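## Task

Find the lot numbers printed on the shelf edges, each one just under the spot it labels (several spots may carry the same number). Place one cardboard box from lot 418 and one from lot 414 on the desk so that no part of either overhangs the desk's edge. Every other cardboard box must stay on the shelf it started on. Skip a lot if the storeroom has none of it. The desk must stay roughly where it is, and the robot must not fall over or end up tilted, or the task fails.

## Robot and tools

Robot: a Hello Robot Stretch 3 with a single arm. It has a two-wheeled base (0.33 m long, 0.34 m wide, rounded rear) that turns about a point midway between the drive wheels, 0.05 m back from the front edge. A lift rides up a mast, and the telescoping arm reaches out to the robot's RIGHT, so you reach forward or back by driving the base. The base cannot move sideways. With the arm pulled in and the wrist folded, a turn sweeps a circle of radius 0.28 m. An unfolded, level gripper reaches outside that circle.

Frames: all positions are in metres. In the base frame the origin is on the floor between the drive wheels, x points forward, y left, z up. hand_pose is reported in this frame, at the point where the closed fingertips meet. With all wrist joints at zero, its x axis points up, y points back along the arm toward the mast, and z points to the rear. The odometry frame is the base frame as it was when the scene began. base_odometry counts wheel rotation only, so slip shows up as travel. Heading is in rad, left positive, from -3.142 to 3.142. If turned_by_wheels and turned_by_imu disagree by more than 0.15 rad, believe turned_by_imu. base_tilt is in degrees, with forward and right lean positive.

Tool move: runs one action and returns state plus any images named in cameras (the pictures line gives their order). A move with no action only reports. An action uses base, joints or both, plus optional speeds, pace or contact_limits; or else servos alone, as {"servos": "reboot"}, which re-enables any servo that switched itself off.
- base: a single object holding one key. translate_m is a relative straight drive from the current spot, forward positive, -3 to 3 m. rotate_rad is a relative turn in place, left positive, -6.4 to 6.4 rad.
- joints: one object keyed by joint name, each value an absolute target. lift_m 0 to 1.1; arm_m 0 to 0.52 (extension); wrist_yaw_rad -1.345 to 4.42 (0 = along the arm, positive toward the front); wrist_pitch_rad -1.57 to 0.451 (0 level, negative tips fingertips down); wrist_roll_rad -2.911 to 2.918; gripper_m -0.089 to 0.179 (larger is wider); head_pan_rad -3.953 to 1.73 (0 forward, positive left, -1.57 along the arm); head_tilt_rad -1.53 to 0.419 (negative looks down).
- pace: "default" or "max". speeds: per-key top speed, no faster than max. Default/max: translate 0.12/0.30 m/s, rotate 0.76/1.90 rad/s, lift 0.11/0.15 m/s, arm 0.14/0.40 m/s. The base is capped at 0.10 m/s and 0.63 rad/s unless lift_m is under 0.30, arm_m under 0.03 and wrist_yaw_rad over 2.54.
- contact_limits: effort (%) that halts a motion, only next to that motion's own command. arm_m takes a number (negative when retracting). lift_m takes {"down": n, "up": n}, 1 to 100; around 12 or lower may stop free motion. translate_m and rotate_rad get a contact stop only if you give one; either wheel reaching it stops the move.
- cameras: list from head_camera, nav_camera, wrist_camera, all. blocking: true (default) waits until everything is at rest; false returns in about 0.5 s while motion continues, and a later move only overrides the targets it names.
A single action stops at 14 s (time_out).

wait(seconds 0 to 10, cameras) lets time pass and reports; it returns early once earlier motions settle. stop(cameras) brakes all running motions. zoom_image(camera, region [x0, y0, x1, y1] in pixels from the top-left, at most 504 by 504) enlarges part of that camera's newest picture. finished_scene(scene) ends the current scene for good; make no further calls in that reply.

Results: base_status and joint_status show done, moving, off_target (resting away from target, maybe still pushing), contact_stop, time_out or torque_fault. An unrequested stop, or a refused call, cancels the remaining move, wait and finished_scene calls in that reply. A contact-stopped arm or lift goes slack until commanded again. on_its_own lists things the robot did without being told; its "held at" is a target, not a reading. motor_effort is percent of maximum, positive toward higher values, with the peak in brackets; positive wheel effort drives forward. lidar_m has 12 sectors of 30 degrees, starting straight ahead and going counter-clockwise (4th left, 7th behind, 10th right), measured at 0.17 m height; "-" means nothing seen or something closer than 0.15 m. wrist_depth_mm and head_depth_mm are 7x7 grids of depths in mm, read from the top left.

Cameras: head_camera and nav_camera move with the head pan and tilt. head_camera images arrive rotated; turn them a quarter clockwise to view upright. nav_camera needs a quarter turn counterclockwise. wrist_camera rides on the gripper.

Gripper: close to less than the box's width to hold it; open to at least 0.05 more than its width (or fully) to let go. The reading does not confirm a grasp; check visually or by effort.

Cautions: before folding (wrist_yaw_rad 3.0) or unfolding, put lift_m in 0.32 to 0.95, wrist_pitch_rad at -0.4, wrist_roll_rad near 0. If wrist_yaw_rad is below -0.4, keep pitch at -0.5 or lower. Wrist and head have no contact stop and can overheat into torque_fault. Pushing against something solid with the gripper above about 0.45 m, or driving while gripping or hooking something fixed, can tip the robot; if it leans, back off before releasing. Avoid dropping boxes, letting go mid-motion, knocking boxes off shelves, hard hits or shoving the desk.

Each tool is called after ">>>" as name(argument=value, ...) on one line, values as JSON.

## Session

>>> move(cameras=["all"])

>>> move(joints={"head_pan_rad":-1.57,"head_tilt_rad":-0.2}, cameras=["head_camera","nav_camera"])

>>> move(joints={"head_pan_rad":-3.14}, cameras=["nav_camera"])

>>> move(joints={"head_pan_rad":1.57}, cameras=["nav_camera"])

Scene clock: 0.00 s.
base_odometry: x=+0.000 y=+0.000 heading=+0.000
turned_by_wheels: +0.000
turned_by_imu: +0.000
base_tilt: forward=-0.3 right=-1.3
lidar_m: 0.73 0.73 0.85 1.53 2.20 1.28 0.93 1.11 1.84 2.08 2.09 0.83
head_depth_mm: 802 792 784 776 768 761 757 / 774 765 758 751 744 737 730 / 748 740 734 728 721 715 708 / 728 719 711 705 699 694 686 / 702 695 689 684 679 672 667 / 681 673 667 664 658 652 648 / 661 655 652 644 640 634 631
base_status: not commanded
joint_positions: lift_m=+0.374 arm_m=+0.001 wrist_yaw_rad=+3.009 wrist_pitch_rad=-0.462 wrist_roll_rad=+0.000 gripper_m=+0.037 head_pan_rad=+0.000 head_tilt_rad=-0.003
joint_status: not commanded
measured_speeds: all 0
motor_effort: left_wheel=-0.4 right_wheel=+0.1 lift_m=+22.4 arm_m=-1.9 wrist_yaw_rad=-1.0 wrist_pitch_rad=+1.9 wrist_roll_rad=-0.1 gripper_m=+0.3 head_pan_rad=+1.2 head_tilt_rad=+6.7
hand_pose: x=+0.0076 y=+0.0712 z=+0.3774 quat_wxyz=(+0.207, +0.697, +0.116, +0.676) (m; base frame)
wrist_depth_mm: - 138 - - - 929 - / - 151 - - - - - / - 167 922 - - 937 - / 840 775 203 821 806 791 762 / 698 671 212 657 648 671 666 / 590 599 126 579 128 582 578 / 522 546 287 355 507 509 509
pictures: head_camera (sideways), nav_camera (sideways), wrist_camera
camera_calibration:
head_camera: T_world_to_cam=[[0.04926, -0.04629, -0.99771, 1.31416], [0.05599, 0.99748, -0.04352, 0.05601], [0.99721, -0.05372, 0.05173, -0.1179]] pos_world=[0.0497, -0.00136, 1.31969]
nav_camera: T_world_to_cam=[[-0.02335, 0.01705, 0.99958, -1.25828], [0.0097, -0.9998, 0.01728, 0.02757], [0.99968, 0.0101, 0.02318, -0.08313]] pos_world=[0.05346, 0.04985, 1.25921]
wrist_camera: T_world_to_cam=[[0.99496, -0.09652, -0.02705, 0.0162], [-0.08066, -0.61072, -0.78772, 0.37395], [0.05951, 0.78594, -0.61543, 0.34202]] pos_world=[-0.00631, -0.03886, 0.5055]

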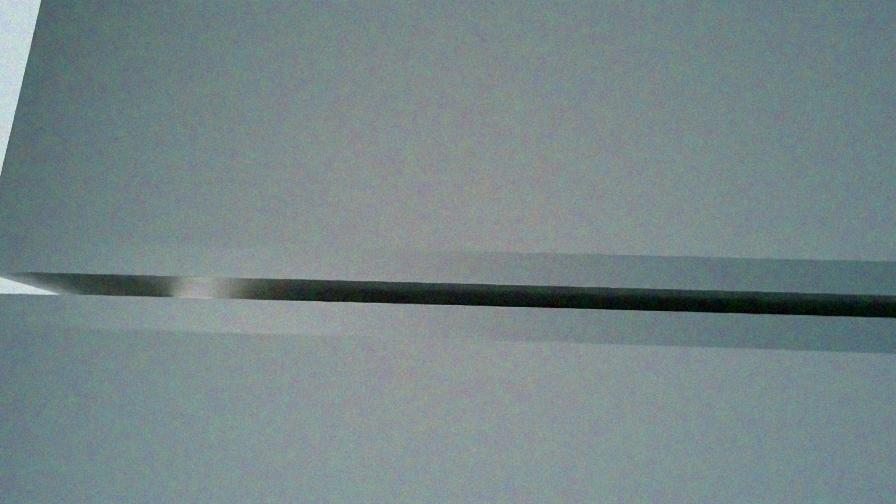

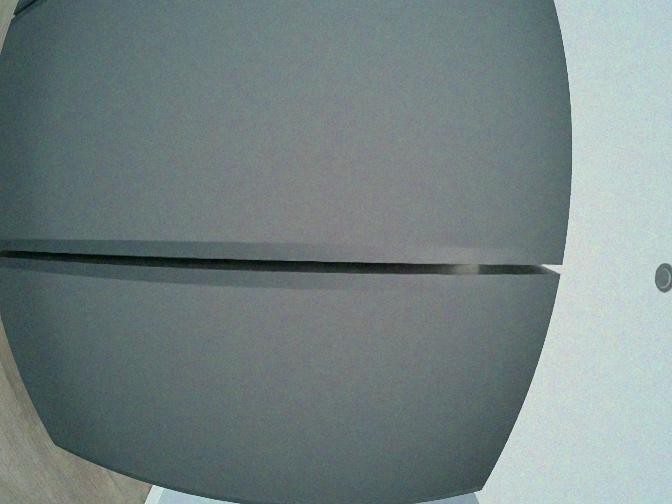

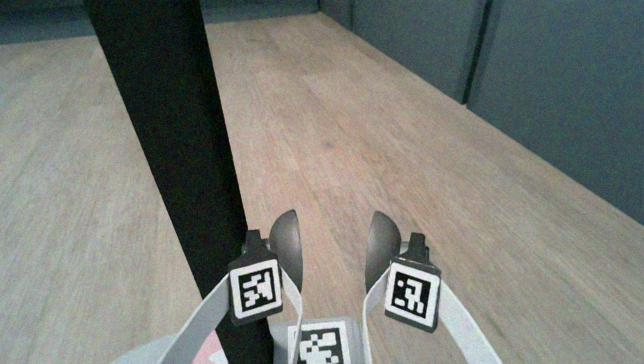

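Scene clock: 1.23 s.
move: done
base_odometry: x=+0.000 y=+0.000 heading=+0.000
turned_by_wheels: +0.000
turned_by_imu: +0.000
base_tilt: forward=-0.3 right=-1.2
lidar_m: 0.73 0.72 0.85 1.53 2.20 1.28 0.93 1.11 1.84 2.08 2.09 0.83
head_depth_mm: 2146 2237 2309 2355 2424 2328 1747 / 2074 2150 2220 2306 2383 2366 1741 / 2022 2056 2156 2223 2274 2321 1725 / 1951 2017 2074 2147 2203 2222 1728 / 1890 1950 1994 2067 2135 2166 1719 / 1834 1888 1945 1997 2045 2104 1703 / 1773 1832 1880 1938 1998 2030 1689
base_status: not commanded
joint_positions: lift_m=+0.374 arm_m=+0.001 wrist_yaw_rad=+3.009 wrist_pitch_rad=-0.462 wrist_roll_rad=+0.000 gripper_m=+0.037 head_pan_rad=-1.607 head_tilt_rad=-0.199
joint_status: all done
measured_speeds: all 0
motor_effort: left_wheel=-0.6(0.7) right_wheel=+0.3(1.1) lift_m=+23.5(23.8) arm_m=-3.6(3.8) wrist_yaw_rad=-1.0(1.1) wrist_pitch_rad=+1.9(2.1) wrist_roll_rad=-0.2(0.3) gripper_m=+0.0(0.8) head_pan_rad=+3.0(5.3) head_tilt_rad=-3.4(8.6)
hand_pose: x=+0.0076 y=+0.0712 z=+0.3774 quat_wxyz=(+0.207, +0.697, +0.116, +0.676)
wrist_depth_mm: - 138 - - - 924 - / - 151 - - - - - / - 167 925 - - 947 - / 832 769 203 807 804 800 762 / 698 675 211 656 652 661 661 / 600 601 126 573 129 577 580 / 523 544 289 354 502 513 511
pictures: head_camera (sideways), nav_camera (sideways)
head_camera: T_world_to_cam=[[-0.041, 0.14785, -0.98816, 1.30199], [0.99515, -0.08244, -0.05362, 0.06334], [-0.08939, -0.98557, -0.14375, 0.14325]] pos_world=[0.00315, -0.04609, 1.31056]
nav_camera: T_world_to_cam=[[0.01086, -0.17263, 0.98493, -1.23915], [-0.99962, 0.02321, 0.01509, 0.03658], [-0.02547, -0.98471, -0.17231, 0.17768]] pos_world=[0.05454, -0.0398, 1.25053]

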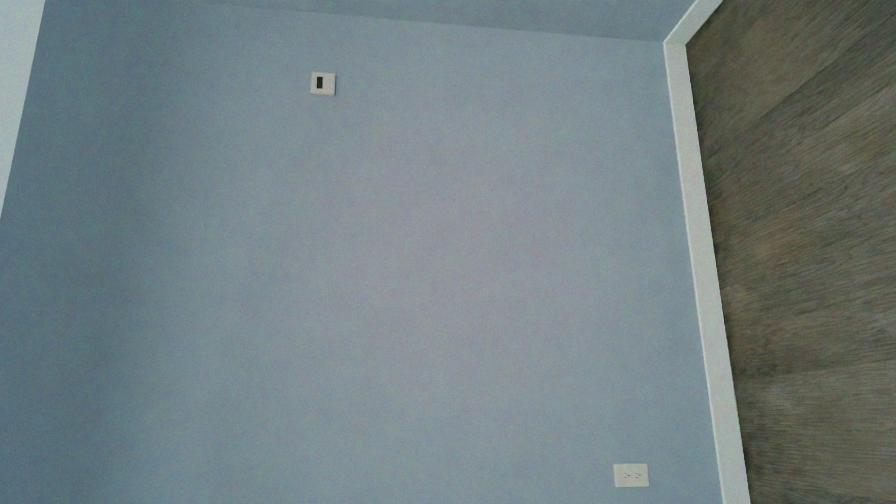

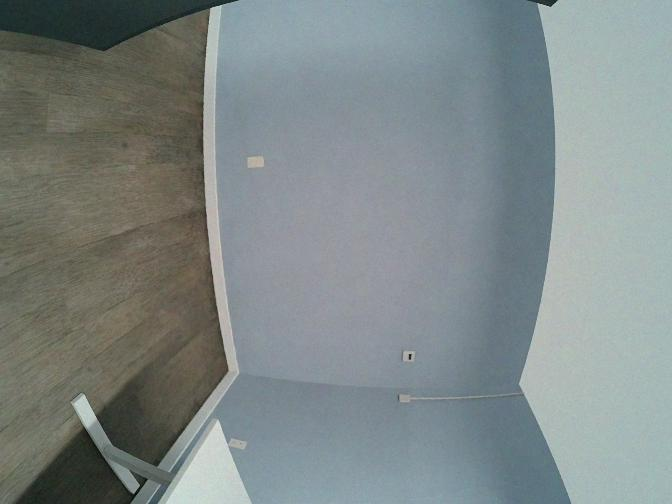

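Scene clock: 3.53 s.
move: done
base_odometry: x=+0.000 y=+0.000 heading=+0.000
turned_by_wheels: +0.000
turned_by_imu: +0.000
base_tilt: forward=-0.3 right=-1.2
lidar_m: 0.72 0.73 0.85 1.53 2.20 1.28 0.93 1.11 1.83 2.08 2.08 0.83
head_depth_mm: 1586 1641 1678 1727 1793 1089 1755 / 1527 1573 1638 1701 1732 1082 1558 / 1498 1537 1581 1646 1666 1074 1549 / 1449 1498 1546 1584 1600 1065 1537 / 1414 1451 1498 1538 1561 1061 1032 / 1376 1411 1444 1501 1534 1058 876 / 1340 1372 1401 1445 1477 1049 839
base_status: not commanded
joint_positions: lift_m=+0.374 arm_m=+0.001 wrist_yaw_rad=+3.009 wrist_pitch_rad=-0.462 wrist_roll_rad=+0.000 gripper_m=+0.037 head_pan_rad=-3.148 head_tilt_rad=-0.200
joint_status: all done
measured_speeds: translate_m=+0.000 rotate_rad=+0.000 lift_m=+0.000 arm_m=+0.000 wrist_yaw_rad=+0.000 wrist_pitch_rad=+0.000 wrist_roll_rad=+0.000 head_pan_rad=+0.024 head_tilt_rad=+0.000
motor_effort: left_wheel=-0.5(1.0) right_wheel=+0.3(1.2) lift_m=+23.0(24.1) arm_m=-6.4(6.4) wrist_yaw_rad=+0.5(2.1) wrist_pitch_rad=+1.8(2.0) wrist_roll_rad=-0.1(0.3) gripper_m=+0.9(0.9) head_pan_rad=+3.9(5.2) head_tilt_rad=-2.7(3.4)
hand_pose: x=+0.0076 y=+0.0712 z=+0.3774 quat_wxyz=(+0.207, +0.697, +0.116, +0.676)
wrist_depth_mm: - 138 - - - 946 - / - 150 - - - - - / - 167 925 - - 923 - / 843 756 203 831 797 800 768 / 705 673 212 665 654 668 661 / 602 593 126 572 128 582 581 / 526 534 286 355 505 514 512
pictures: nav_camera (sideways)
nav_camera: T_world_to_cam=[[-0.17284, -0.01596, 0.98482, -1.23782], [-0.00641, 0.99987, 0.01508, 0.03055], [-0.98493, -0.0037, -0.17292, 0.18425]] pos_world=[-0.03227, -0.04962, 1.25043]

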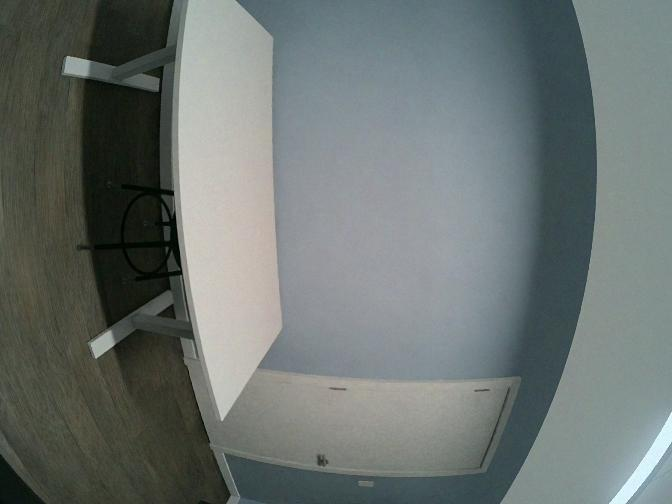

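Scene clock: 7.03 s.
move: done
base_odometry: x=+0.000 y=+0.000 heading=+0.000
turned_by_wheels: +0.000
turned_by_imu: +0.000
base_tilt: forward=-0.3 right=-1.3
lidar_m: 0.73 0.73 0.85 1.52 2.20 1.28 0.93 1.11 1.84 2.08 2.09 0.83
head_depth_mm: 1302 1203 1207 1214 1206 1221 1216 / 2364 1487 1492 1489 1499 1502 1502 / - 2075 1946 1960 1957 1960 1725 / - 2507 2555 2569 2432 2339 1720 / - 2434 2534 2618 2643 2310 1707 / - 2405 2473 2539 2554 2237 1704 / - 2182 2091 2182 2204 2176 1694
base_status: not commanded
joint_positions: lift_m=+0.374 arm_m=+0.001 wrist_yaw_rad=+3.009 wrist_pitch_rad=-0.462 wrist_roll_rad=+0.000 gripper_m=+0.037 head_pan_rad=+1.578 head_tilt_rad=-0.200
joint_status: all done
measured_speeds: translate_m=+0.000 rotate_rad=+0.000 lift_m=+0.000 arm_m=+0.000 wrist_yaw_rad=+0.000 wrist_pitch_rad=+0.000 wrist_roll_rad=+0.000 head_pan_rad=-0.024 head_tilt_rad=+0.000
motor_effort: left_wheel=-0.2(0.8) right_wheel=-0.1(1.1) lift_m=+23.5(24.3) arm_m=-9.6(10.2) wrist_yaw_rad=+0.2(1.6) wrist_pitch_rad=+1.9(2.1) wrist_roll_rad=+0.0(0.3) gripper_m=+0.1(1.1) head_pan_rad=-3.3(7.3) head_tilt_rad=-2.4(3.5)
hand_pose: x=+0.0076 y=+0.0712 z=+0.3774 quat_wxyz=(+0.207, +0.697, +0.116, +0.676)
wrist_depth_mm: - 138 - - - 915 - / - 150 - - - - - / - 167 935 - - 952 - / 837 762 203 817 815 791 768 / 688 669 211 660 661 667 665 / 596 599 126 570 129 581 573 / 528 534 288 354 505 513 506
pictures: nav_camera (sideways)
nav_camera: T_world_to_cam=[[-0.01839, 0.1726, 0.98482, -1.23875], [0.99968, 0.0205, 0.01508, 0.02446], [-0.01759, 0.98478, -0.17292, 0.17842]] pos_world=[-0.0441, 0.0376, 1.25043]

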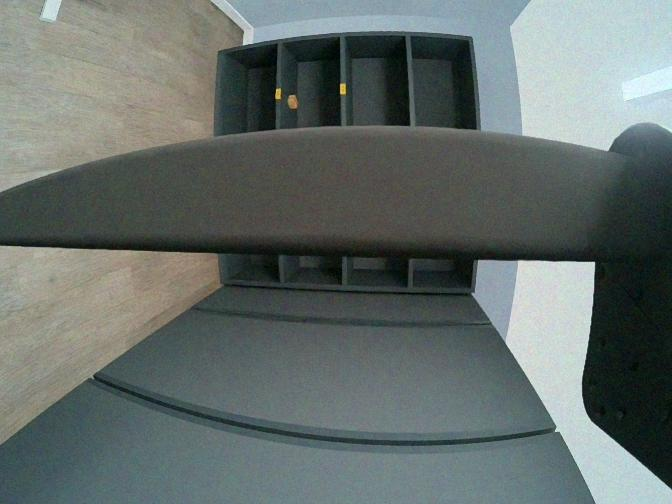

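>>> move(base={"rotate_rad":1.571}, joints={"head_pan_rad":0,"head_tilt_rad":-0.2}, cameras=["head_camera","nav_camera"])

Scene clock: 18.23 s.
move: done
base_odometry: x=+0.000 y=+0.000 heading=+1.571
turned_by_wheels: +1.571
turned_by_imu: +1.546
base_tilt: forward=-0.2 right=-1.1
lidar_m: 1.49 2.20 1.80 0.93 1.25 1.27 2.08 2.08 0.84 0.73 0.73 0.85
head_depth_mm: 1220 1172 1166 1180 1180 1180 1193 / 2211 1434 1440 1443 1447 1452 1464 / 2340 1858 1858 1850 1874 1866 1693 / 2384 2488 2359 2363 2385 2273 1698 / 2389 2432 2508 2624 2639 2290 1728 / 2312 2364 2450 2480 2568 2213 1707 / 2277 2204 2364 2430 2294 2152 1691
base_status: done
joint_positions: lift_m=+0.374 arm_m=+0.001 wrist_yaw_rad=+3.009 wrist_pitch_rad=-0.462 wrist_roll_rad=+0.000 gripper_m=+0.037 head_pan_rad=-0.001 head_tilt_rad=-0.200
joint_status: all done
measured_speeds: all 0
motor_effort: left_wheel=-8.9(12.7) right_wheel=+9.1(13.4) lift_m=+23.8(24.8) arm_m=-12.8(13.7) wrist_yaw_rad=-0.6(1.6) wrist_pitch_rad=+2.0(2.0) wrist_roll_rad=-0.2(0.4) gripper_m=+0.4(1.0) head_pan_rad=+3.6(5.0) head_tilt_rad=-1.4(5.8)
hand_pose: x=+0.0076 y=+0.0712 z=+0.3774 quat_wxyz=(+0.207, +0.697, +0.116, +0.676)
wrist_depth_mm: - 138 - - - - - / - 150 - - - - - / - 167 921 - - 995 969 / 838 774 204 820 809 797 781 / 695 675 212 666 654 670 666 / 602 600 126 572 129 578 569 / 527 541 288 353 506 513 506
pictures: head_camera (sideways), nav_camera (sideways)
head_camera: T_world_to_cam=[[-0.14723, -0.04612, -0.98803, 1.3025], [0.0474, 0.99744, -0.05362, 0.06915], [0.98797, -0.05473, -0.14466, 0.13787]] pos_world=[0.05227, -0.00136, 1.31056]
nav_camera: T_world_to_cam=[[0.17304, 0.01691, 0.98477, -1.23987], [0.01189, -0.99982, 0.01508, 0.03046], [0.98484, 0.0091, -0.17321, 0.17262]] pos_world=[0.04418, 0.04985, 1.25043]

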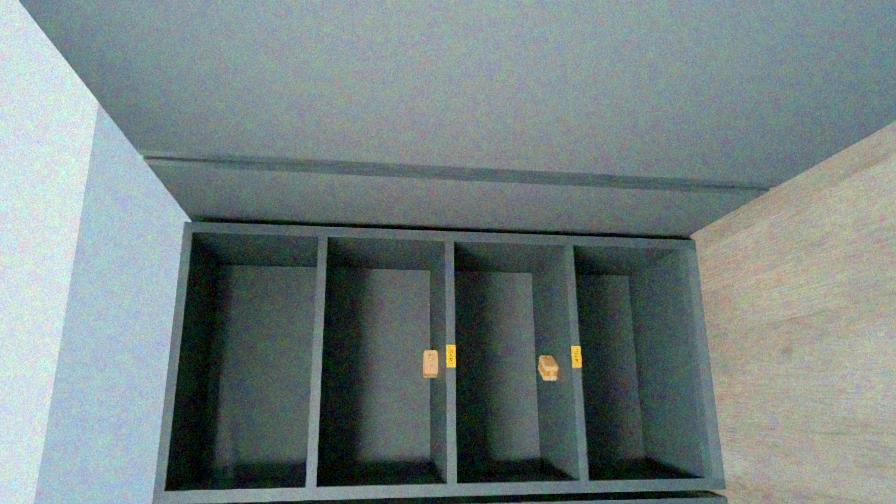

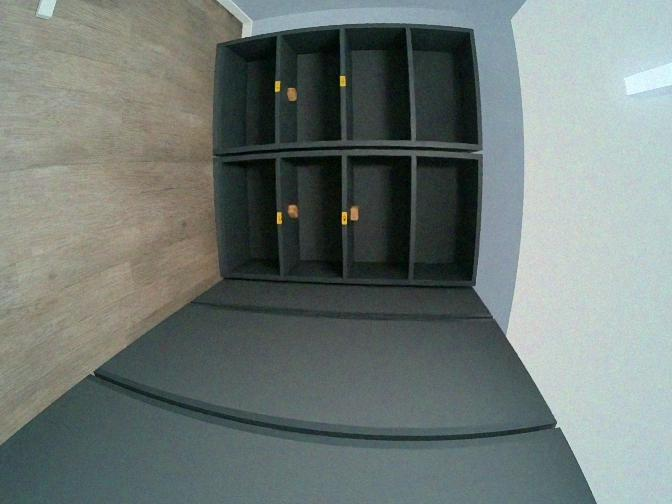

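>>> zoom_image(camera="head_camera", region=[410, 330, 590, 390])

>>> move(joints={"head_pan_rad":0.4}, cameras=["head_camera"])

>>> zoom_image(camera="head_camera", region=[250, 100, 750, 500])

Scaled by 2.800 from the camera's image (finer frame: 1280x720).

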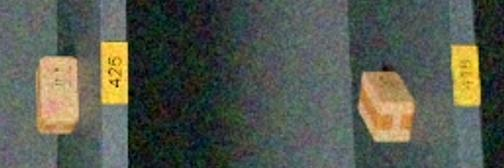

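Scene clock: 25.13 s.
move: done
base_odometry: x=+0.000 y=+0.000 heading=+1.571
turned_by_wheels: +0.000
turned_by_imu: +0.000
base_tilt: forward=-0.2 right=-1.2
lidar_m: 1.49 2.20 1.79 0.93 1.25 1.27 2.08 2.08 0.84 0.72 0.73 0.85
head_depth_mm: 2297 2336 2425 2458 2505 2250 1733 / 2342 2393 2446 2547 2580 2247 1738 / 2383 2414 2482 2573 2615 2236 1713 / 2392 2444 2516 2612 2369 2310 1718 / 2388 2498 2582 2625 2757 2323 1710 / 2412 2541 2611 2657 2733 2308 1703 / 2419 2580 2445 2485 2548 2293 1697
base_status: not commanded
joint_positions: lift_m=+0.374 arm_m=+0.001 wrist_yaw_rad=+3.009 wrist_pitch_rad=-0.462 wrist_roll_rad=+0.000 gripper_m=+0.037 head_pan_rad=+0.413 head_tilt_rad=-0.200
joint_status: all done
measured_speeds: all 0
motor_effort: left_wheel=-8.8(9.4) right_wheel=+8.8(9.5) lift_m=+24.4(25.2) arm_m=-11.5(12.2) wrist_yaw_rad=-1.5(1.5) wrist_pitch_rad=+1.9(2.0) wrist_roll_rad=-0.1(0.3) gripper_m=+0.3(0.9) head_pan_rad=+1.3(5.7) head_tilt_rad=-1.9(2.0)
hand_pose: x=+0.0076 y=+0.0712 z=+0.3774 quat_wxyz=(+0.207, +0.697, +0.116, +0.676)
wrist_depth_mm: - 139 - - - - - / - 151 - - - - - / - 168 934 - - 965 947 / 842 762 204 821 814 799 785 / 691 672 210 664 647 672 671 / 600 595 126 572 129 581 580 / 529 545 288 355 503 510 511
pictures: head_camera (sideways)
head_camera: T_world_to_cam=[[-0.11624, -0.10144, -0.98803, 1.30233], [-0.35773, 0.93229, -0.05363, 0.07163], [0.92656, 0.34721, -0.14466, 0.13816]] pos_world=[0.049, 0.01736, 1.31056]

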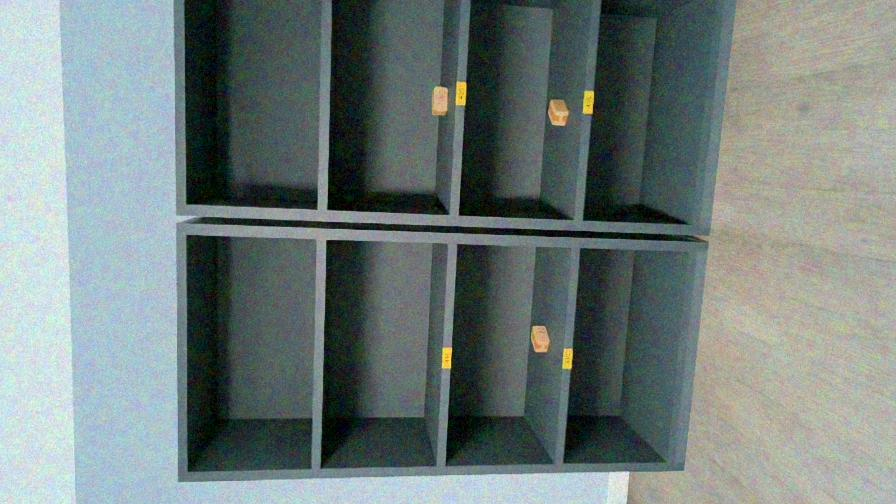

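Scaled by 1.008 from the camera's image (finer frame: 1280x720).

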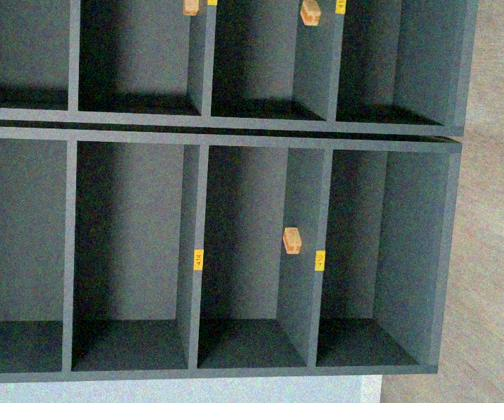

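>>> zoom_image(camera="head_camera", region=[425, 335, 485, 385])

>>> zoom_image(camera="head_camera", region=[540, 335, 600, 385])

>>> zoom_image(camera="head_camera", region=[560, 75, 620, 125])

>>> zoom_image(camera="head_camera", region=[435, 70, 495, 120])

Scaled by 8.400 from the camera's image (finer frame: 1280x720).

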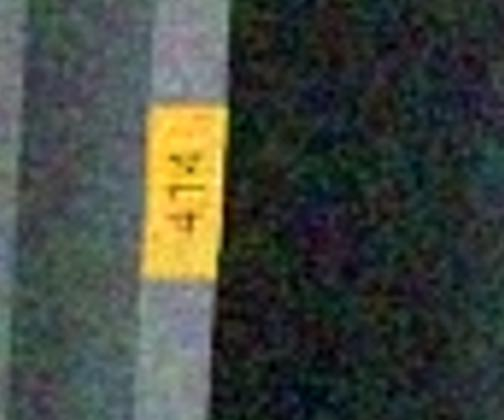

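Scaled by 8.400 from the camera's image (finer frame: 1280x720).

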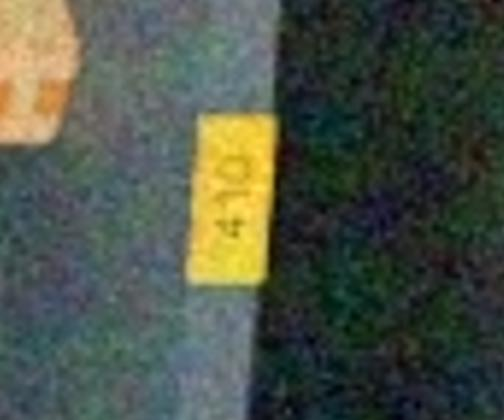

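Scaled by 8.400 from the camera's image (finer frame: 1280x720).

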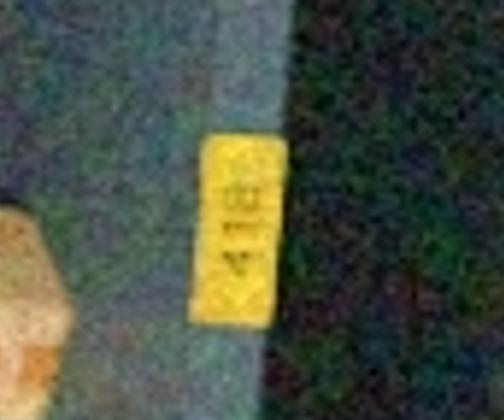

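Scaled by 8.400 from the camera's image (finer frame: 1280x720).

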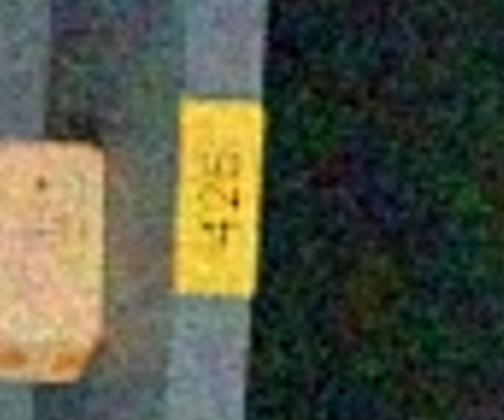

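>>> move(base={"rotate_rad":0.069}, joints={"head_pan_rad":-0.1,"head_tilt_rad":-0.3,"lift_m":0.28})

>>> move(base={"translate_m":1.63}, pace="max")

>>> move(base={"rotate_rad":1.774}, joints={"head_pan_rad":-1.57,"head_tilt_rad":-0.7,"lift_m":0.75}, cameras=["head_camera","nav_camera"])

Scene clock: 86.07 s.
move: done
base_odometry: x=+0.000 y=+0.000 heading=+1.639
turned_by_wheels: +0.069
turned_by_imu: +0.067
base_tilt: forward=-0.3 right=-1.3
lidar_m: 1.70 2.20 1.26 0.93 1.25 1.90 2.09 1.28 0.80 0.73 0.73 0.88
head_depth_mm: 1082 1095 1110 1126 1138 1153 1172 / 1310 1311 1340 1357 1381 1403 1413 / 1825 1663 1692 1727 1754 1786 1544 / 2377 2085 2166 2308 2391 2001 1541 / 2298 2416 2542 2665 2686 1977 1530 / 2235 2334 2422 2536 2638 1983 1520 / 2186 2258 2353 2457 2358 1982 1520
base_status: done
joint_positions: lift_m=+0.280 arm_m=+0.001 wrist_yaw_rad=+3.009 wrist_pitch_rad=-0.462 wrist_roll_rad=+0.000 gripper_m=+0.037 head_pan_rad=-0.108 head_tilt_rad=-0.301
joint_status: all done
measured_speeds: translate_m=+0.000 rotate_rad=+0.000 lift_m=+0.000 arm_m=+0.000 wrist_yaw_rad=+0.000 wrist_pitch_rad=+0.000 wrist_roll_rad=+0.000 head_pan_rad=+0.024 head_tilt_rad=+0.000
motor_effort: left_wheel=-7.8(12.5) right_wheel=+7.5(12.4) lift_m=+22.7(26.4) arm_m=-10.0(10.9) wrist_yaw_rad=-1.6(1.6) wrist_pitch_rad=+2.0(2.1) wrist_roll_rad=+0.0(0.3) gripper_m=+0.7(1.0) head_pan_rad=+3.4(5.0) head_tilt_rad=-2.8(6.8)
hand_pose: x=+0.0076 y=+0.0711 z=+0.2829 quat_wxyz=(+0.207, +0.697, +0.116, +0.676)
wrist_depth_mm: - 138 - - - - - / - 150 - - - - - / 849 167 760 821 809 807 775 / 684 619 204 665 660 643 643 / 569 567 212 539 534 547 544 / 493 297 126 284 128 472 468 / 263 267 248 258 400 414 414
pictures: none

Scene clock: 92.90 s.
move: done
base_odometry: x=-0.111 y=+1.626 heading=+1.639
turned_by_wheels: +0.000
turned_by_imu: +0.002
base_tilt: forward=-0.2 right=-1.3
lidar_m: 0.87 0.82 0.76 1.52 1.72 1.72 3.64 0.77 0.49 0.44 0.44 0.53
head_depth_mm: 573 601 630 659 687 698 710 / 664 648 685 695 699 750 794 / 837 664 868 885 771 924 888 / 932 683 1026 1052 710 1140 919 / 896 701 988 1034 705 1140 912 / 873 723 962 1004 699 1099 907 / 842 744 931 971 691 1072 871
base_status: done
joint_positions: lift_m=+0.280 arm_m=+0.001 wrist_yaw_rad=+3.009 wrist_pitch_rad=-0.462 wrist_roll_rad=+0.000 gripper_m=+0.037 head_pan_rad=-0.100 head_tilt_rad=-0.301
joint_status: not commanded
measured_speeds: all 0
motor_effort: left_wheel=+1.1(9.6) right_wheel=+3.5(17.5) lift_m=+30.0(31.4) arm_m=-7.4(10.1) wrist_yaw_rad=+0.2(1.7) wrist_pitch_rad=+2.0(2.1) wrist_roll_rad=-0.2(0.4) gripper_m=+0.5(1.1) head_pan_rad=+3.7(4.2) head_tilt_rad=+0.1(3.0)
hand_pose: x=+0.0076 y=+0.0711 z=+0.2828 quat_wxyz=(+0.208, +0.697, +0.116, +0.676)
wrist_depth_mm: - 139 - - - - - / - 151 - - - - - / 849 167 751 818 796 752 - / 682 627 203 663 648 653 611 / 565 566 211 535 529 548 546 / 487 297 126 287 129 471 469 / 262 267 247 257 399 416 417
pictures: none

Scene clock: 98.00 s.
move: done
base_odometry: x=-0.111 y=+1.626 heading=-2.871
turned_by_wheels: +1.774
turned_by_imu: +1.745
base_tilt: forward=-0.4 right=-1.2
lidar_m: 1.83 1.71 1.86 1.66 0.62 0.45 0.44 0.46 0.63 1.05 0.76 1.51
head_depth_mm: 863 942 711 1019 946 1039 1072 / 861 945 703 1203 995 1239 1184 / 860 944 693 1203 986 1295 1187 / 860 935 686 1202 979 1295 1172 / 864 934 677 1192 972 1284 340 / 861 934 705 1183 967 1276 1158 / 864 934 695 1190 960 1271 1159
base_status: done
joint_positions: lift_m=+0.750 arm_m=+0.001 wrist_yaw_rad=+3.009 wrist_pitch_rad=-0.463 wrist_roll_rad=+0.000 gripper_m=+0.037 head_pan_rad=-1.570 head_tilt_rad=-0.700
joint_status: all done
measured_speeds: all 0
motor_effort: left_wheel=-8.3(12.3) right_wheel=+8.3(13.3) lift_m=+29.3(35.3) arm_m=-12.8(13.4) wrist_yaw_rad=-0.3(2.1) wrist_pitch_rad=+2.0(2.2) wrist_roll_rad=-0.2(0.3) gripper_m=+0.4(0.9) head_pan_rad=+3.3(4.7) head_tilt_rad=+2.9(8.6)
hand_pose: x=+0.0076 y=+0.0711 z=+0.7528 quat_wxyz=(+0.208, +0.697, +0.116, +0.676)
wrist_depth_mm: - 139 - - - - - / - 151 - - - - - / - 167 - - - - - / - 186 203 - - - - / - - 211 - - - - / - - 126 - 129 - - / - - 287 903 867 883 875
pictures: head_camera (sideways), nav_camera (sideways)
head_camera: T_world_to_cam=[[-0.04669, 0.60266, -0.79663, 1.05205], [0.9975, -0.01428, -0.06926, 0.08365], [-0.05311, -0.79787, -0.60048, 0.73733]] pos_world=[0.00484, -0.04454, 1.28665]
nav_camera: T_world_to_cam=[[0.01749, -0.62379, 0.7814, -0.9736], [-0.99979, -0.01927, 0.007, 0.04712], [0.01069, -0.78136, -0.62399, 0.76515]] pos_world=[0.05596, -0.00856, 1.23789]

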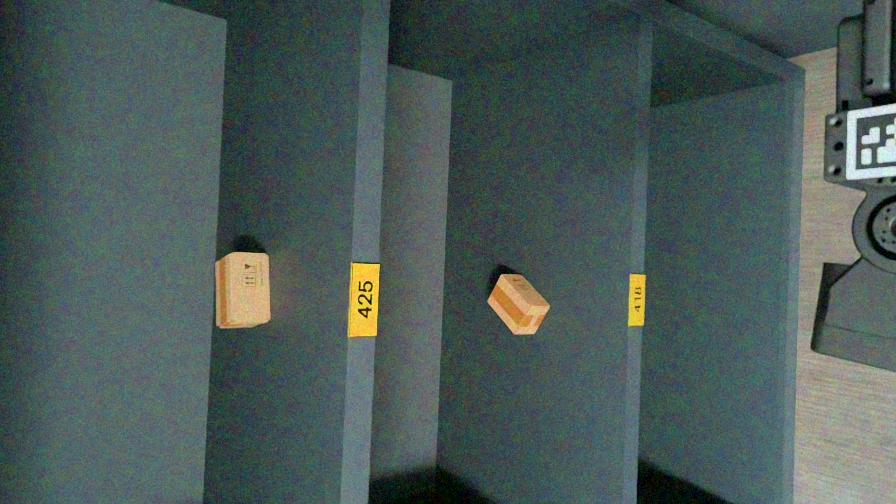

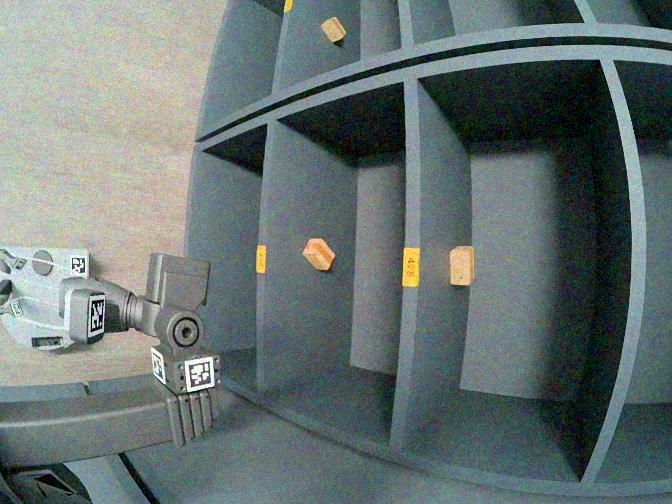

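>>> zoom_image(camera="head_camera", region=[450, 240, 590, 370])

>>> move(joints={"wrist_yaw_rad":0,"gripper_m":0.179,"wrist_pitch_rad":-0.4})

>>> move(joints={"lift_m":0.6,"wrist_pitch_rad":-0.3}, cameras=["wrist_camera"])

Scaled by 3.600 from the camera's image (finer frame: 1280x720).

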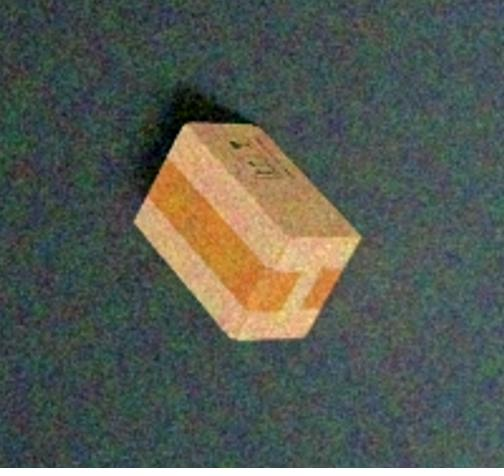

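Scene clock: 115.90 s.
move: done
base_odometry: x=-0.111 y=+1.626 heading=-2.871
turned_by_wheels: +0.000
turned_by_imu: +0.000
base_tilt: forward=-0.2 right=-1.1
lidar_m: 1.82 1.71 1.86 1.66 0.62 0.45 0.44 0.46 0.63 1.05 0.76 1.51
head_depth_mm: 861 947 707 1020 945 1040 1072 / 861 944 703 1205 997 1246 1188 / 860 944 693 1203 987 1297 423 / 859 934 684 1200 984 1292 380 / 863 933 677 1186 976 1260 1145 / 864 933 707 1186 968 1278 1156 / 866 937 696 1183 959 1272 1149
base_status: not commanded
joint_positions: lift_m=+0.750 arm_m=+0.001 wrist_yaw_rad=+0.003 wrist_pitch_rad=-0.420 wrist_roll_rad=+0.000 gripper_m=+0.179 head_pan_rad=-1.570 head_tilt_rad=-0.700
joint_status: all done
measured_speeds: all 0
motor_effort: left_wheel=-8.1(8.8) right_wheel=+9.3(9.3) lift_m=+23.2(24.7) arm_m=-11.5(12.4) wrist_yaw_rad=-3.8(6.6) wrist_pitch_rad=+3.3(5.8) wrist_roll_rad=+0.0(0.3) gripper_m=+0.9(82.5) head_pan_rad=+3.5(4.1) head_tilt_rad=+2.6(4.2)
hand_pose: x=-0.0208 y=-0.3696 z=+0.7622 quat_wxyz=(+0.692, +0.149, -0.691, -0.147)
wrist_depth_mm: - 772 - - - - - / - 811 - - - 767 - / - - - 624 - 706 - / - - - - - - - / - 143 - - - - 475 / - 139 - - - - - / - - - - - - 105
pictures: none

Scene clock: 118.10 s.
move: done
base_odometry: x=-0.111 y=+1.626 heading=-2.871
turned_by_wheels: +0.000
turned_by_imu: +0.000
base_tilt: forward=-0.4 right=-1.1
lidar_m: 1.83 1.71 1.86 1.66 0.61 0.46 0.44 0.46 0.63 1.05 0.76 1.51
head_depth_mm: 863 943 707 1022 940 1037 1124 / 862 944 702 1203 997 1251 1178 / 864 945 695 1204 985 1299 1151 / 863 935 686 1204 979 1293 472 / 862 934 676 1188 974 1287 1140 / 863 933 704 1186 965 1278 1156 / 864 932 695 1188 963 1265 1156
base_status: not commanded
joint_positions: lift_m=+0.600 arm_m=+0.001 wrist_yaw_rad=+0.003 wrist_pitch_rad=-0.321 wrist_roll_rad=+0.000 gripper_m=+0.179 head_pan_rad=-1.570 head_tilt_rad=-0.700
joint_status: all done
measured_speeds: all 0
motor_effort: left_wheel=-8.2(8.7) right_wheel=+8.5(9.1) lift_m=+23.2(27.5) arm_m=-10.8(12.0) wrist_yaw_rad=-3.5(4.2) wrist_pitch_rad=+3.4(5.8) wrist_roll_rad=+0.0(0.3) gripper_m=+0.3(1.2) head_pan_rad=+3.3(4.0) head_tilt_rad=+3.1(3.5)
hand_pose: x=-0.0208 y=-0.3811 z=+0.6350 quat_wxyz=(+0.698, +0.114, -0.697, -0.112)
wrist_depth_mm: - 760 - - - 693 - / - - - - - 764 - / - - - - - - - / - - - - - - - / - 145 - - - - - / - 126 - - - - - / - - - - - - 105
wrist_camera: T_world_to_cam=[[-0.99887, -0.04216, -0.02176, -0.01641], [-0.0022, 0.49925, -0.86645, 0.77303], [0.04739, -0.86543, -0.49878, 0.15406]] pos_world=[-0.02199, -0.2533, 0.74628]

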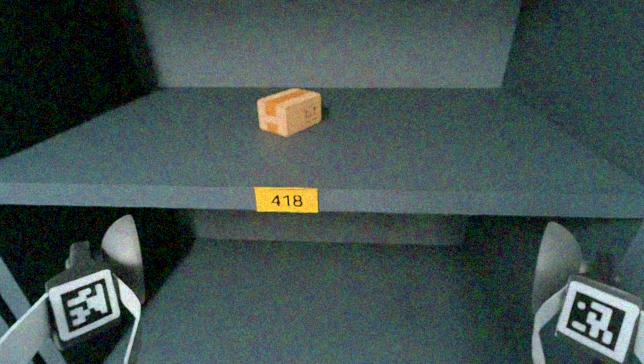

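>>> move(base={"translate_m":0.154}, joints={"wrist_yaw_rad":-0.39,"wrist_pitch_rad":-0.15,"lift_m":0.56})

>>> move(joints={"arm_m":0.2}, cameras=["wrist_camera","head_camera"])

Scene clock: 144.50 s.
move: done
base_odometry: x=-0.259 y=+1.585 heading=-2.871
turned_by_wheels: +0.000
turned_by_imu: +0.000
base_tilt: forward=-0.3 right=-1.2
lidar_m: 1.67 1.59 1.77 2.23 0.83 0.61 0.59 0.61 0.80 1.05 0.68 1.38
head_depth_mm: 864 948 711 1203 1004 1250 1188 / 862 945 702 1200 994 1282 1157 / 865 930 693 1207 989 1300 1175 / 866 935 683 1200 979 1294 1145 / 864 931 680 1195 976 1282 1166 / 865 935 706 1184 969 1256 1157 / 842 874 696 925 906 1055 1153
base_status: done
joint_positions: lift_m=+0.560 arm_m=+0.001 wrist_yaw_rad=-0.387 wrist_pitch_rad=-0.172 wrist_roll_rad=+0.000 gripper_m=+0.179 head_pan_rad=-1.570 head_tilt_rad=-0.700
joint_status: all done
measured_speeds: all 0
motor_effort: left_wheel=+0.4(8.3) right_wheel=+11.1(12.0) lift_m=+30.3(31.2) arm_m=-9.6(10.4) wrist_yaw_rad=-2.5(6.2) wrist_pitch_rad=+3.7(5.4) wrist_roll_rad=+0.0(0.3) gripper_m=+1.0(1.1) head_pan_rad=+3.2(4.3) head_tilt_rad=+2.9(3.4)
hand_pose: x=-0.1152 y=-0.3755 z=+0.6310 quat_wxyz=(+0.680, -0.075, -0.703, -0.196)
wrist_depth_mm: - - - - 820 - 452 / - - - - - - 467 / - - 545 - - - 467 / - - - - - 539 463 / - 142 - - - - - / - 126 - - - - - / - - - - 809 - 105
pictures: none

Scene clock: 147.20 s.
move: done
base_odometry: x=-0.259 y=+1.585 heading=-2.871
turned_by_wheels: +0.000
turned_by_imu: +0.000
base_tilt: forward=-0.3 right=-1.2
lidar_m: 1.68 1.58 1.76 2.24 0.83 0.61 0.59 0.61 0.80 1.05 0.68 1.38
head_depth_mm: 863 943 710 1204 1005 1256 1192 / 862 946 701 1208 999 1278 1110 / 863 928 693 1209 989 556 535 / 862 938 685 1203 983 628 1121 / 865 935 677 1203 973 1291 1165 / 864 935 704 1178 969 1252 1158 / 845 874 696 927 909 1056 1158
base_status: not commanded
joint_positions: lift_m=+0.560 arm_m=+0.200 wrist_yaw_rad=-0.387 wrist_pitch_rad=-0.172 wrist_roll_rad=+0.000 gripper_m=+0.179 head_pan_rad=-1.570 head_tilt_rad=-0.700
joint_status: all done
measured_speeds: all 0
motor_effort: left_wheel=+0.9(1.2) right_wheel=+10.6(12.6) lift_m=+27.8(30.9) arm_m=+12.5(14.9) wrist_yaw_rad=-2.6(4.5) wrist_pitch_rad=+3.7(3.8) wrist_roll_rad=-0.2(0.4) gripper_m=+0.9(1.1) head_pan_rad=+2.6(3.6) head_tilt_rad=+2.2(3.4)
hand_pose: x=-0.1152 y=-0.5749 z=+0.6311 quat_wxyz=(+0.680, -0.076, -0.703, -0.195)
wrist_depth_mm: - - - - 657 - - / - - - - 696 - - / - - - - 726 - - / - - 377 - - - - / - 142 353 - - - - / 123 267 292 289 290 289 - / 224 232 240 239 257 274 105
pictures: head_camera (sideways), wrist_camera
head_camera: T_world_to_cam=[[-0.04682, 0.60254, -0.79671, 1.05215], [0.9975, -0.01413, -0.0693, 0.08371], [-0.05301, -0.79796, -0.60037, 0.73718]] pos_world=[0.00484, -0.04454, 1.28665]
wrist_camera: T_world_to_cam=[[-0.94093, 0.33824, -0.01576, 0.10262], [0.13728, 0.33852, -0.93089, 0.83046], [-0.30954, -0.87807, -0.36495, -0.14399]] pos_world=[-0.06202, -0.44227, 0.72214]

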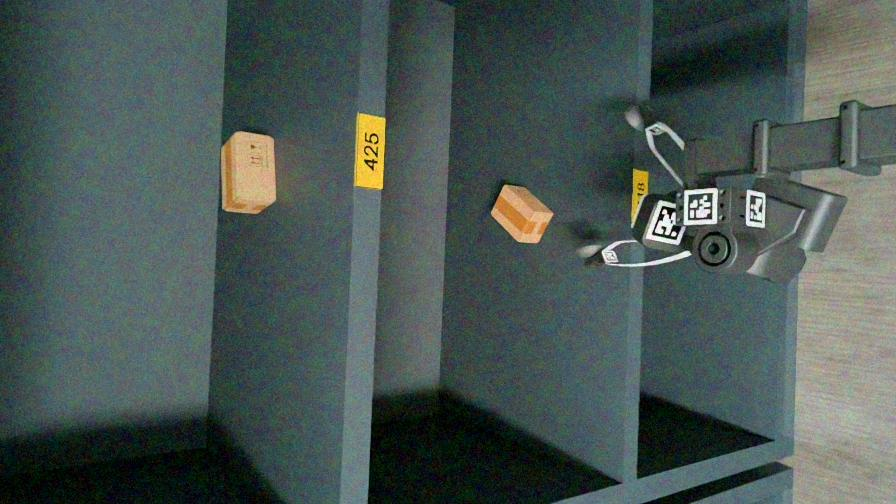

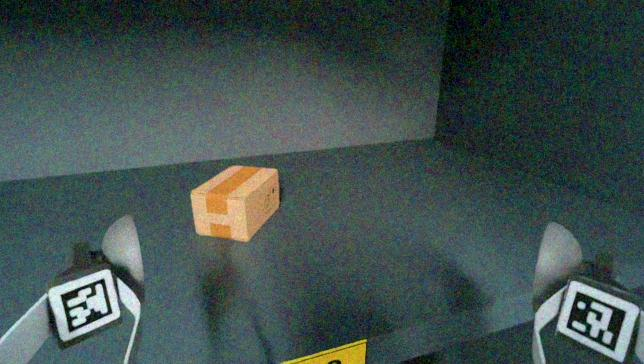

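>>> move(base={"translate_m":0.022}, joints={"lift_m":0.505})

>>> move(joints={"arm_m":0.33}, contact_limits={"arm_m":40}, cameras=["wrist_camera"])

Scene clock: 169.33 s.
move: done
base_odometry: x=-0.281 y=+1.579 heading=-2.871
turned_by_wheels: +0.000
turned_by_imu: +0.000
base_tilt: forward=-0.3 right=-1.2
lidar_m: 1.65 1.56 2.40 2.31 0.86 0.63 0.61 0.64 0.82 1.05 0.67 1.37
head_depth_mm: 860 951 714 1206 998 1274 1191 / 862 945 703 1207 992 1276 1164 / 864 935 695 1209 989 773 562 / 864 938 686 1201 980 698 621 / 861 931 680 1187 976 1285 1159 / 866 934 704 1182 969 1243 1159 / 803 822 698 860 893 1055 1155
base_status: done
joint_positions: lift_m=+0.505 arm_m=+0.200 wrist_yaw_rad=-0.387 wrist_pitch_rad=-0.171 wrist_roll_rad=+0.000 gripper_m=+0.179 head_pan_rad=-1.570 head_tilt_rad=-0.700
joint_status: all done
measured_speeds: all 0
motor_effort: left_wheel=+2.9(7.0) right_wheel=+8.5(12.3) lift_m=+22.9(25.8) arm_m=+8.6(10.2) wrist_yaw_rad=-2.1(4.4) wrist_pitch_rad=+3.5(3.6) wrist_roll_rad=+0.1(0.3) gripper_m=+0.9(1.0) head_pan_rad=+2.5(3.7) head_tilt_rad=+2.4(3.1)
hand_pose: x=-0.1153 y=-0.5749 z=+0.5762 quat_wxyz=(+0.680, -0.076, -0.703, -0.195)
wrist_depth_mm: - - - - - - - / - - - - 703 - - / - - 340 - - - - / - - 340 315 - - 313 / 279 249 263 262 262 260 291 / 119 141 206 214 232 250 - / 168 184 198 215 - - 105
pictures: none

Scene clock: 171.53 s.
move: done
base_odometry: x=-0.281 y=+1.579 heading=-2.871
turned_by_wheels: +0.000
turned_by_imu: +0.000
base_tilt: forward=-0.4 right=-1.2
lidar_m: 1.65 1.57 2.39 2.32 0.86 0.63 0.61 0.64 0.81 1.05 0.67 1.36
head_depth_mm: 860 947 709 1203 999 1275 1192 / 863 948 700 1203 996 1277 1164 / 864 931 695 1207 990 664 566 / 865 933 685 1201 958 729 1166 / 866 936 681 1197 970 1292 1164 / 865 935 706 1181 965 1249 1163 / 801 820 695 859 889 1052 1152
base_status: not commanded
joint_positions: lift_m=+0.505 arm_m=+0.330 wrist_yaw_rad=-0.387 wrist_pitch_rad=-0.171 wrist_roll_rad=+0.000 gripper_m=+0.179 head_pan_rad=-1.570 head_tilt_rad=-0.700
joint_status: all done
measured_speeds: all 0
motor_effort: left_wheel=+3.0(3.5) right_wheel=+8.6(9.3) lift_m=+26.5(26.7) arm_m=+12.7(14.8) wrist_yaw_rad=-3.0(4.3) wrist_pitch_rad=+3.5(3.6) wrist_roll_rad=-0.2(0.3) gripper_m=+0.8(1.1) head_pan_rad=+2.5(3.2) head_tilt_rad=+2.3(3.3)
contact_limits: arm_m 40 (drawing in: default 31, maximum 55; extending or still: default 40, maximum 69)
hand_pose: x=-0.1153 y=-0.7049 z=+0.5762 quat_wxyz=(+0.680, -0.076, -0.703, -0.195)
wrist_depth_mm: - - - - - 560 - / - - - - - 584 - / - - - - - - - / - - 225 243 - 312 310 / 278 250 235 234 260 261 260 / 118 144 205 205 204 204 203 / 158 163 168 169 168 168 105
wrist_camera: T_world_to_cam=[[-0.9409, 0.33832, -0.01566, 0.14571], [0.13705, 0.33804, -0.9311, 0.82321], [-0.30972, -0.87822, -0.36443, -0.27862]] pos_world=[-0.06201, -0.57227, 0.66724]

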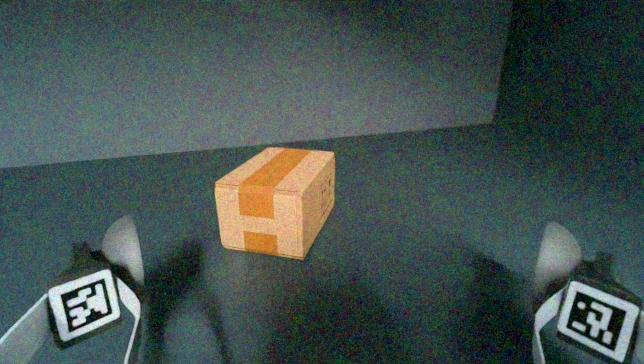

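>>> move(joints={"arm_m":0.418,"lift_m":0.495}, contact_limits={"arm_m":40})

>>> move(joints={"gripper_m":0.0}, cameras=["wrist_camera"])

Scene clock: 184.60 s.
move: done
base_odometry: x=-0.281 y=+1.579 heading=-2.871
turned_by_wheels: +0.000
turned_by_imu: +0.000
base_tilt: forward=-0.4 right=-1.3
lidar_m: 1.65 1.57 2.39 2.32 0.86 0.63 0.61 0.64 0.81 1.06 0.67 1.37
head_depth_mm: 862 949 711 1200 1000 1279 1189 / 864 947 703 1211 995 1273 1181 / 861 932 692 1205 931 668 564 / 865 936 685 1208 842 1266 1170 / 866 936 679 1194 975 1291 1165 / 863 934 704 1175 967 1252 1159 / 800 820 695 859 890 1050 1152
base_status: not commanded
joint_positions: lift_m=+0.495 arm_m=+0.418 wrist_yaw_rad=-0.387 wrist_pitch_rad=-0.171 wrist_roll_rad=+0.000 gripper_m=+0.179 head_pan_rad=-1.570 head_tilt_rad=-0.700
joint_status: all done
measured_speeds: all 0
motor_effort: left_wheel=+3.2(3.6) right_wheel=+8.5(9.3) lift_m=+23.5(28.4) arm_m=+13.0(14.1) wrist_yaw_rad=-2.7(4.2) wrist_pitch_rad=+3.5(3.6) wrist_roll_rad=-0.2(0.3) gripper_m=+0.8(1.1) head_pan_rad=+2.6(3.3) head_tilt_rad=+1.2(3.1)
contact_limits: arm_m 40 (drawing in: default 31, maximum 55; extending or still: default 40, maximum 69)
hand_pose: x=-0.1153 y=-0.7929 z=+0.5662 quat_wxyz=(+0.680, -0.076, -0.703, -0.195)
wrist_depth_mm: 310 330 - - - - - / 323 337 - - - - - / 333 - - - - - - / 312 311 309 182 306 306 306 / 242 229 160 142 241 239 252 / 123 175 152 139 189 188 187 / 145 151 156 146 161 155 107
pictures: none

Scene clock: 186.93 s.
move: done
base_odometry: x=-0.281 y=+1.579 heading=-2.871
turned_by_wheels: +0.000
turned_by_imu: +0.000
base_tilt: forward=-0.3 right=-1.3
lidar_m: 1.65 1.57 2.40 2.32 0.86 0.63 0.61 0.64 0.82 1.05 0.67 1.37
head_depth_mm: 863 945 709 1197 1003 1277 1194 / 863 947 702 1206 992 1284 1181 / 864 934 691 1206 933 669 564 / 864 935 684 1198 843 1264 1174 / 863 939 680 1194 972 1279 1165 / 865 936 706 1184 969 1253 1158 / 803 819 697 858 893 1054 1151
base_status: not commanded
joint_positions: lift_m=+0.495 arm_m=+0.418 wrist_yaw_rad=-0.389 wrist_pitch_rad=-0.171 wrist_roll_rad=+0.000 gripper_m=+0.001 head_pan_rad=-1.570 head_tilt_rad=-0.700
joint_status: all done
measured_speeds: all 0
motor_effort: left_wheel=+2.9(3.3) right_wheel=+7.7(9.2) lift_m=+24.8(25.0) arm_m=+11.9(13.4) wrist_yaw_rad=-0.7(4.9) wrist_pitch_rad=+3.5(3.6) wrist_roll_rad=-0.1(0.4) gripper_m=-19.1(94.0) head_pan_rad=+2.3(3.2) head_tilt_rad=+1.7(2.7)
contact_limits: arm_m 40 (drawing in: default 31, maximum 55; extending or still: default 40, maximum 69)
hand_pose: x=-0.1156 y=-0.7928 z=+0.5663 quat_wxyz=(+0.680, -0.076, -0.703, -0.196)
wrist_depth_mm: 308 328 - - - - - / 322 335 - - - - - / 334 - - - - - - / 311 310 309 182 287 307 305 / 242 242 229 143 150 240 239 / 190 189 127 147 124 188 188 / 156 150 155 150 149 155 154
wrist_camera: T_world_to_cam=[[-0.94036, 0.33982, -0.01567, 0.17613], [0.13756, 0.33774, -0.93113, 0.8435], [-0.31113, -0.87775, -0.36435, -0.35936]] pos_world=[-0.06221, -0.66017, 0.65724]

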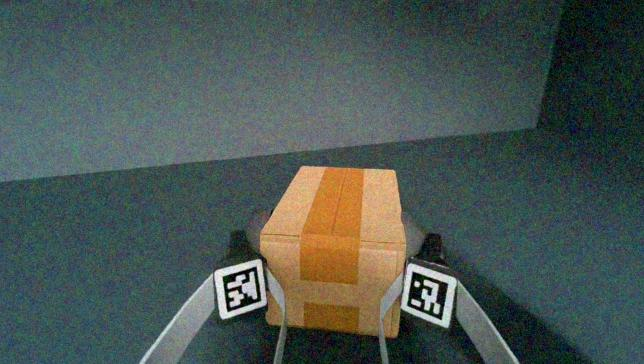

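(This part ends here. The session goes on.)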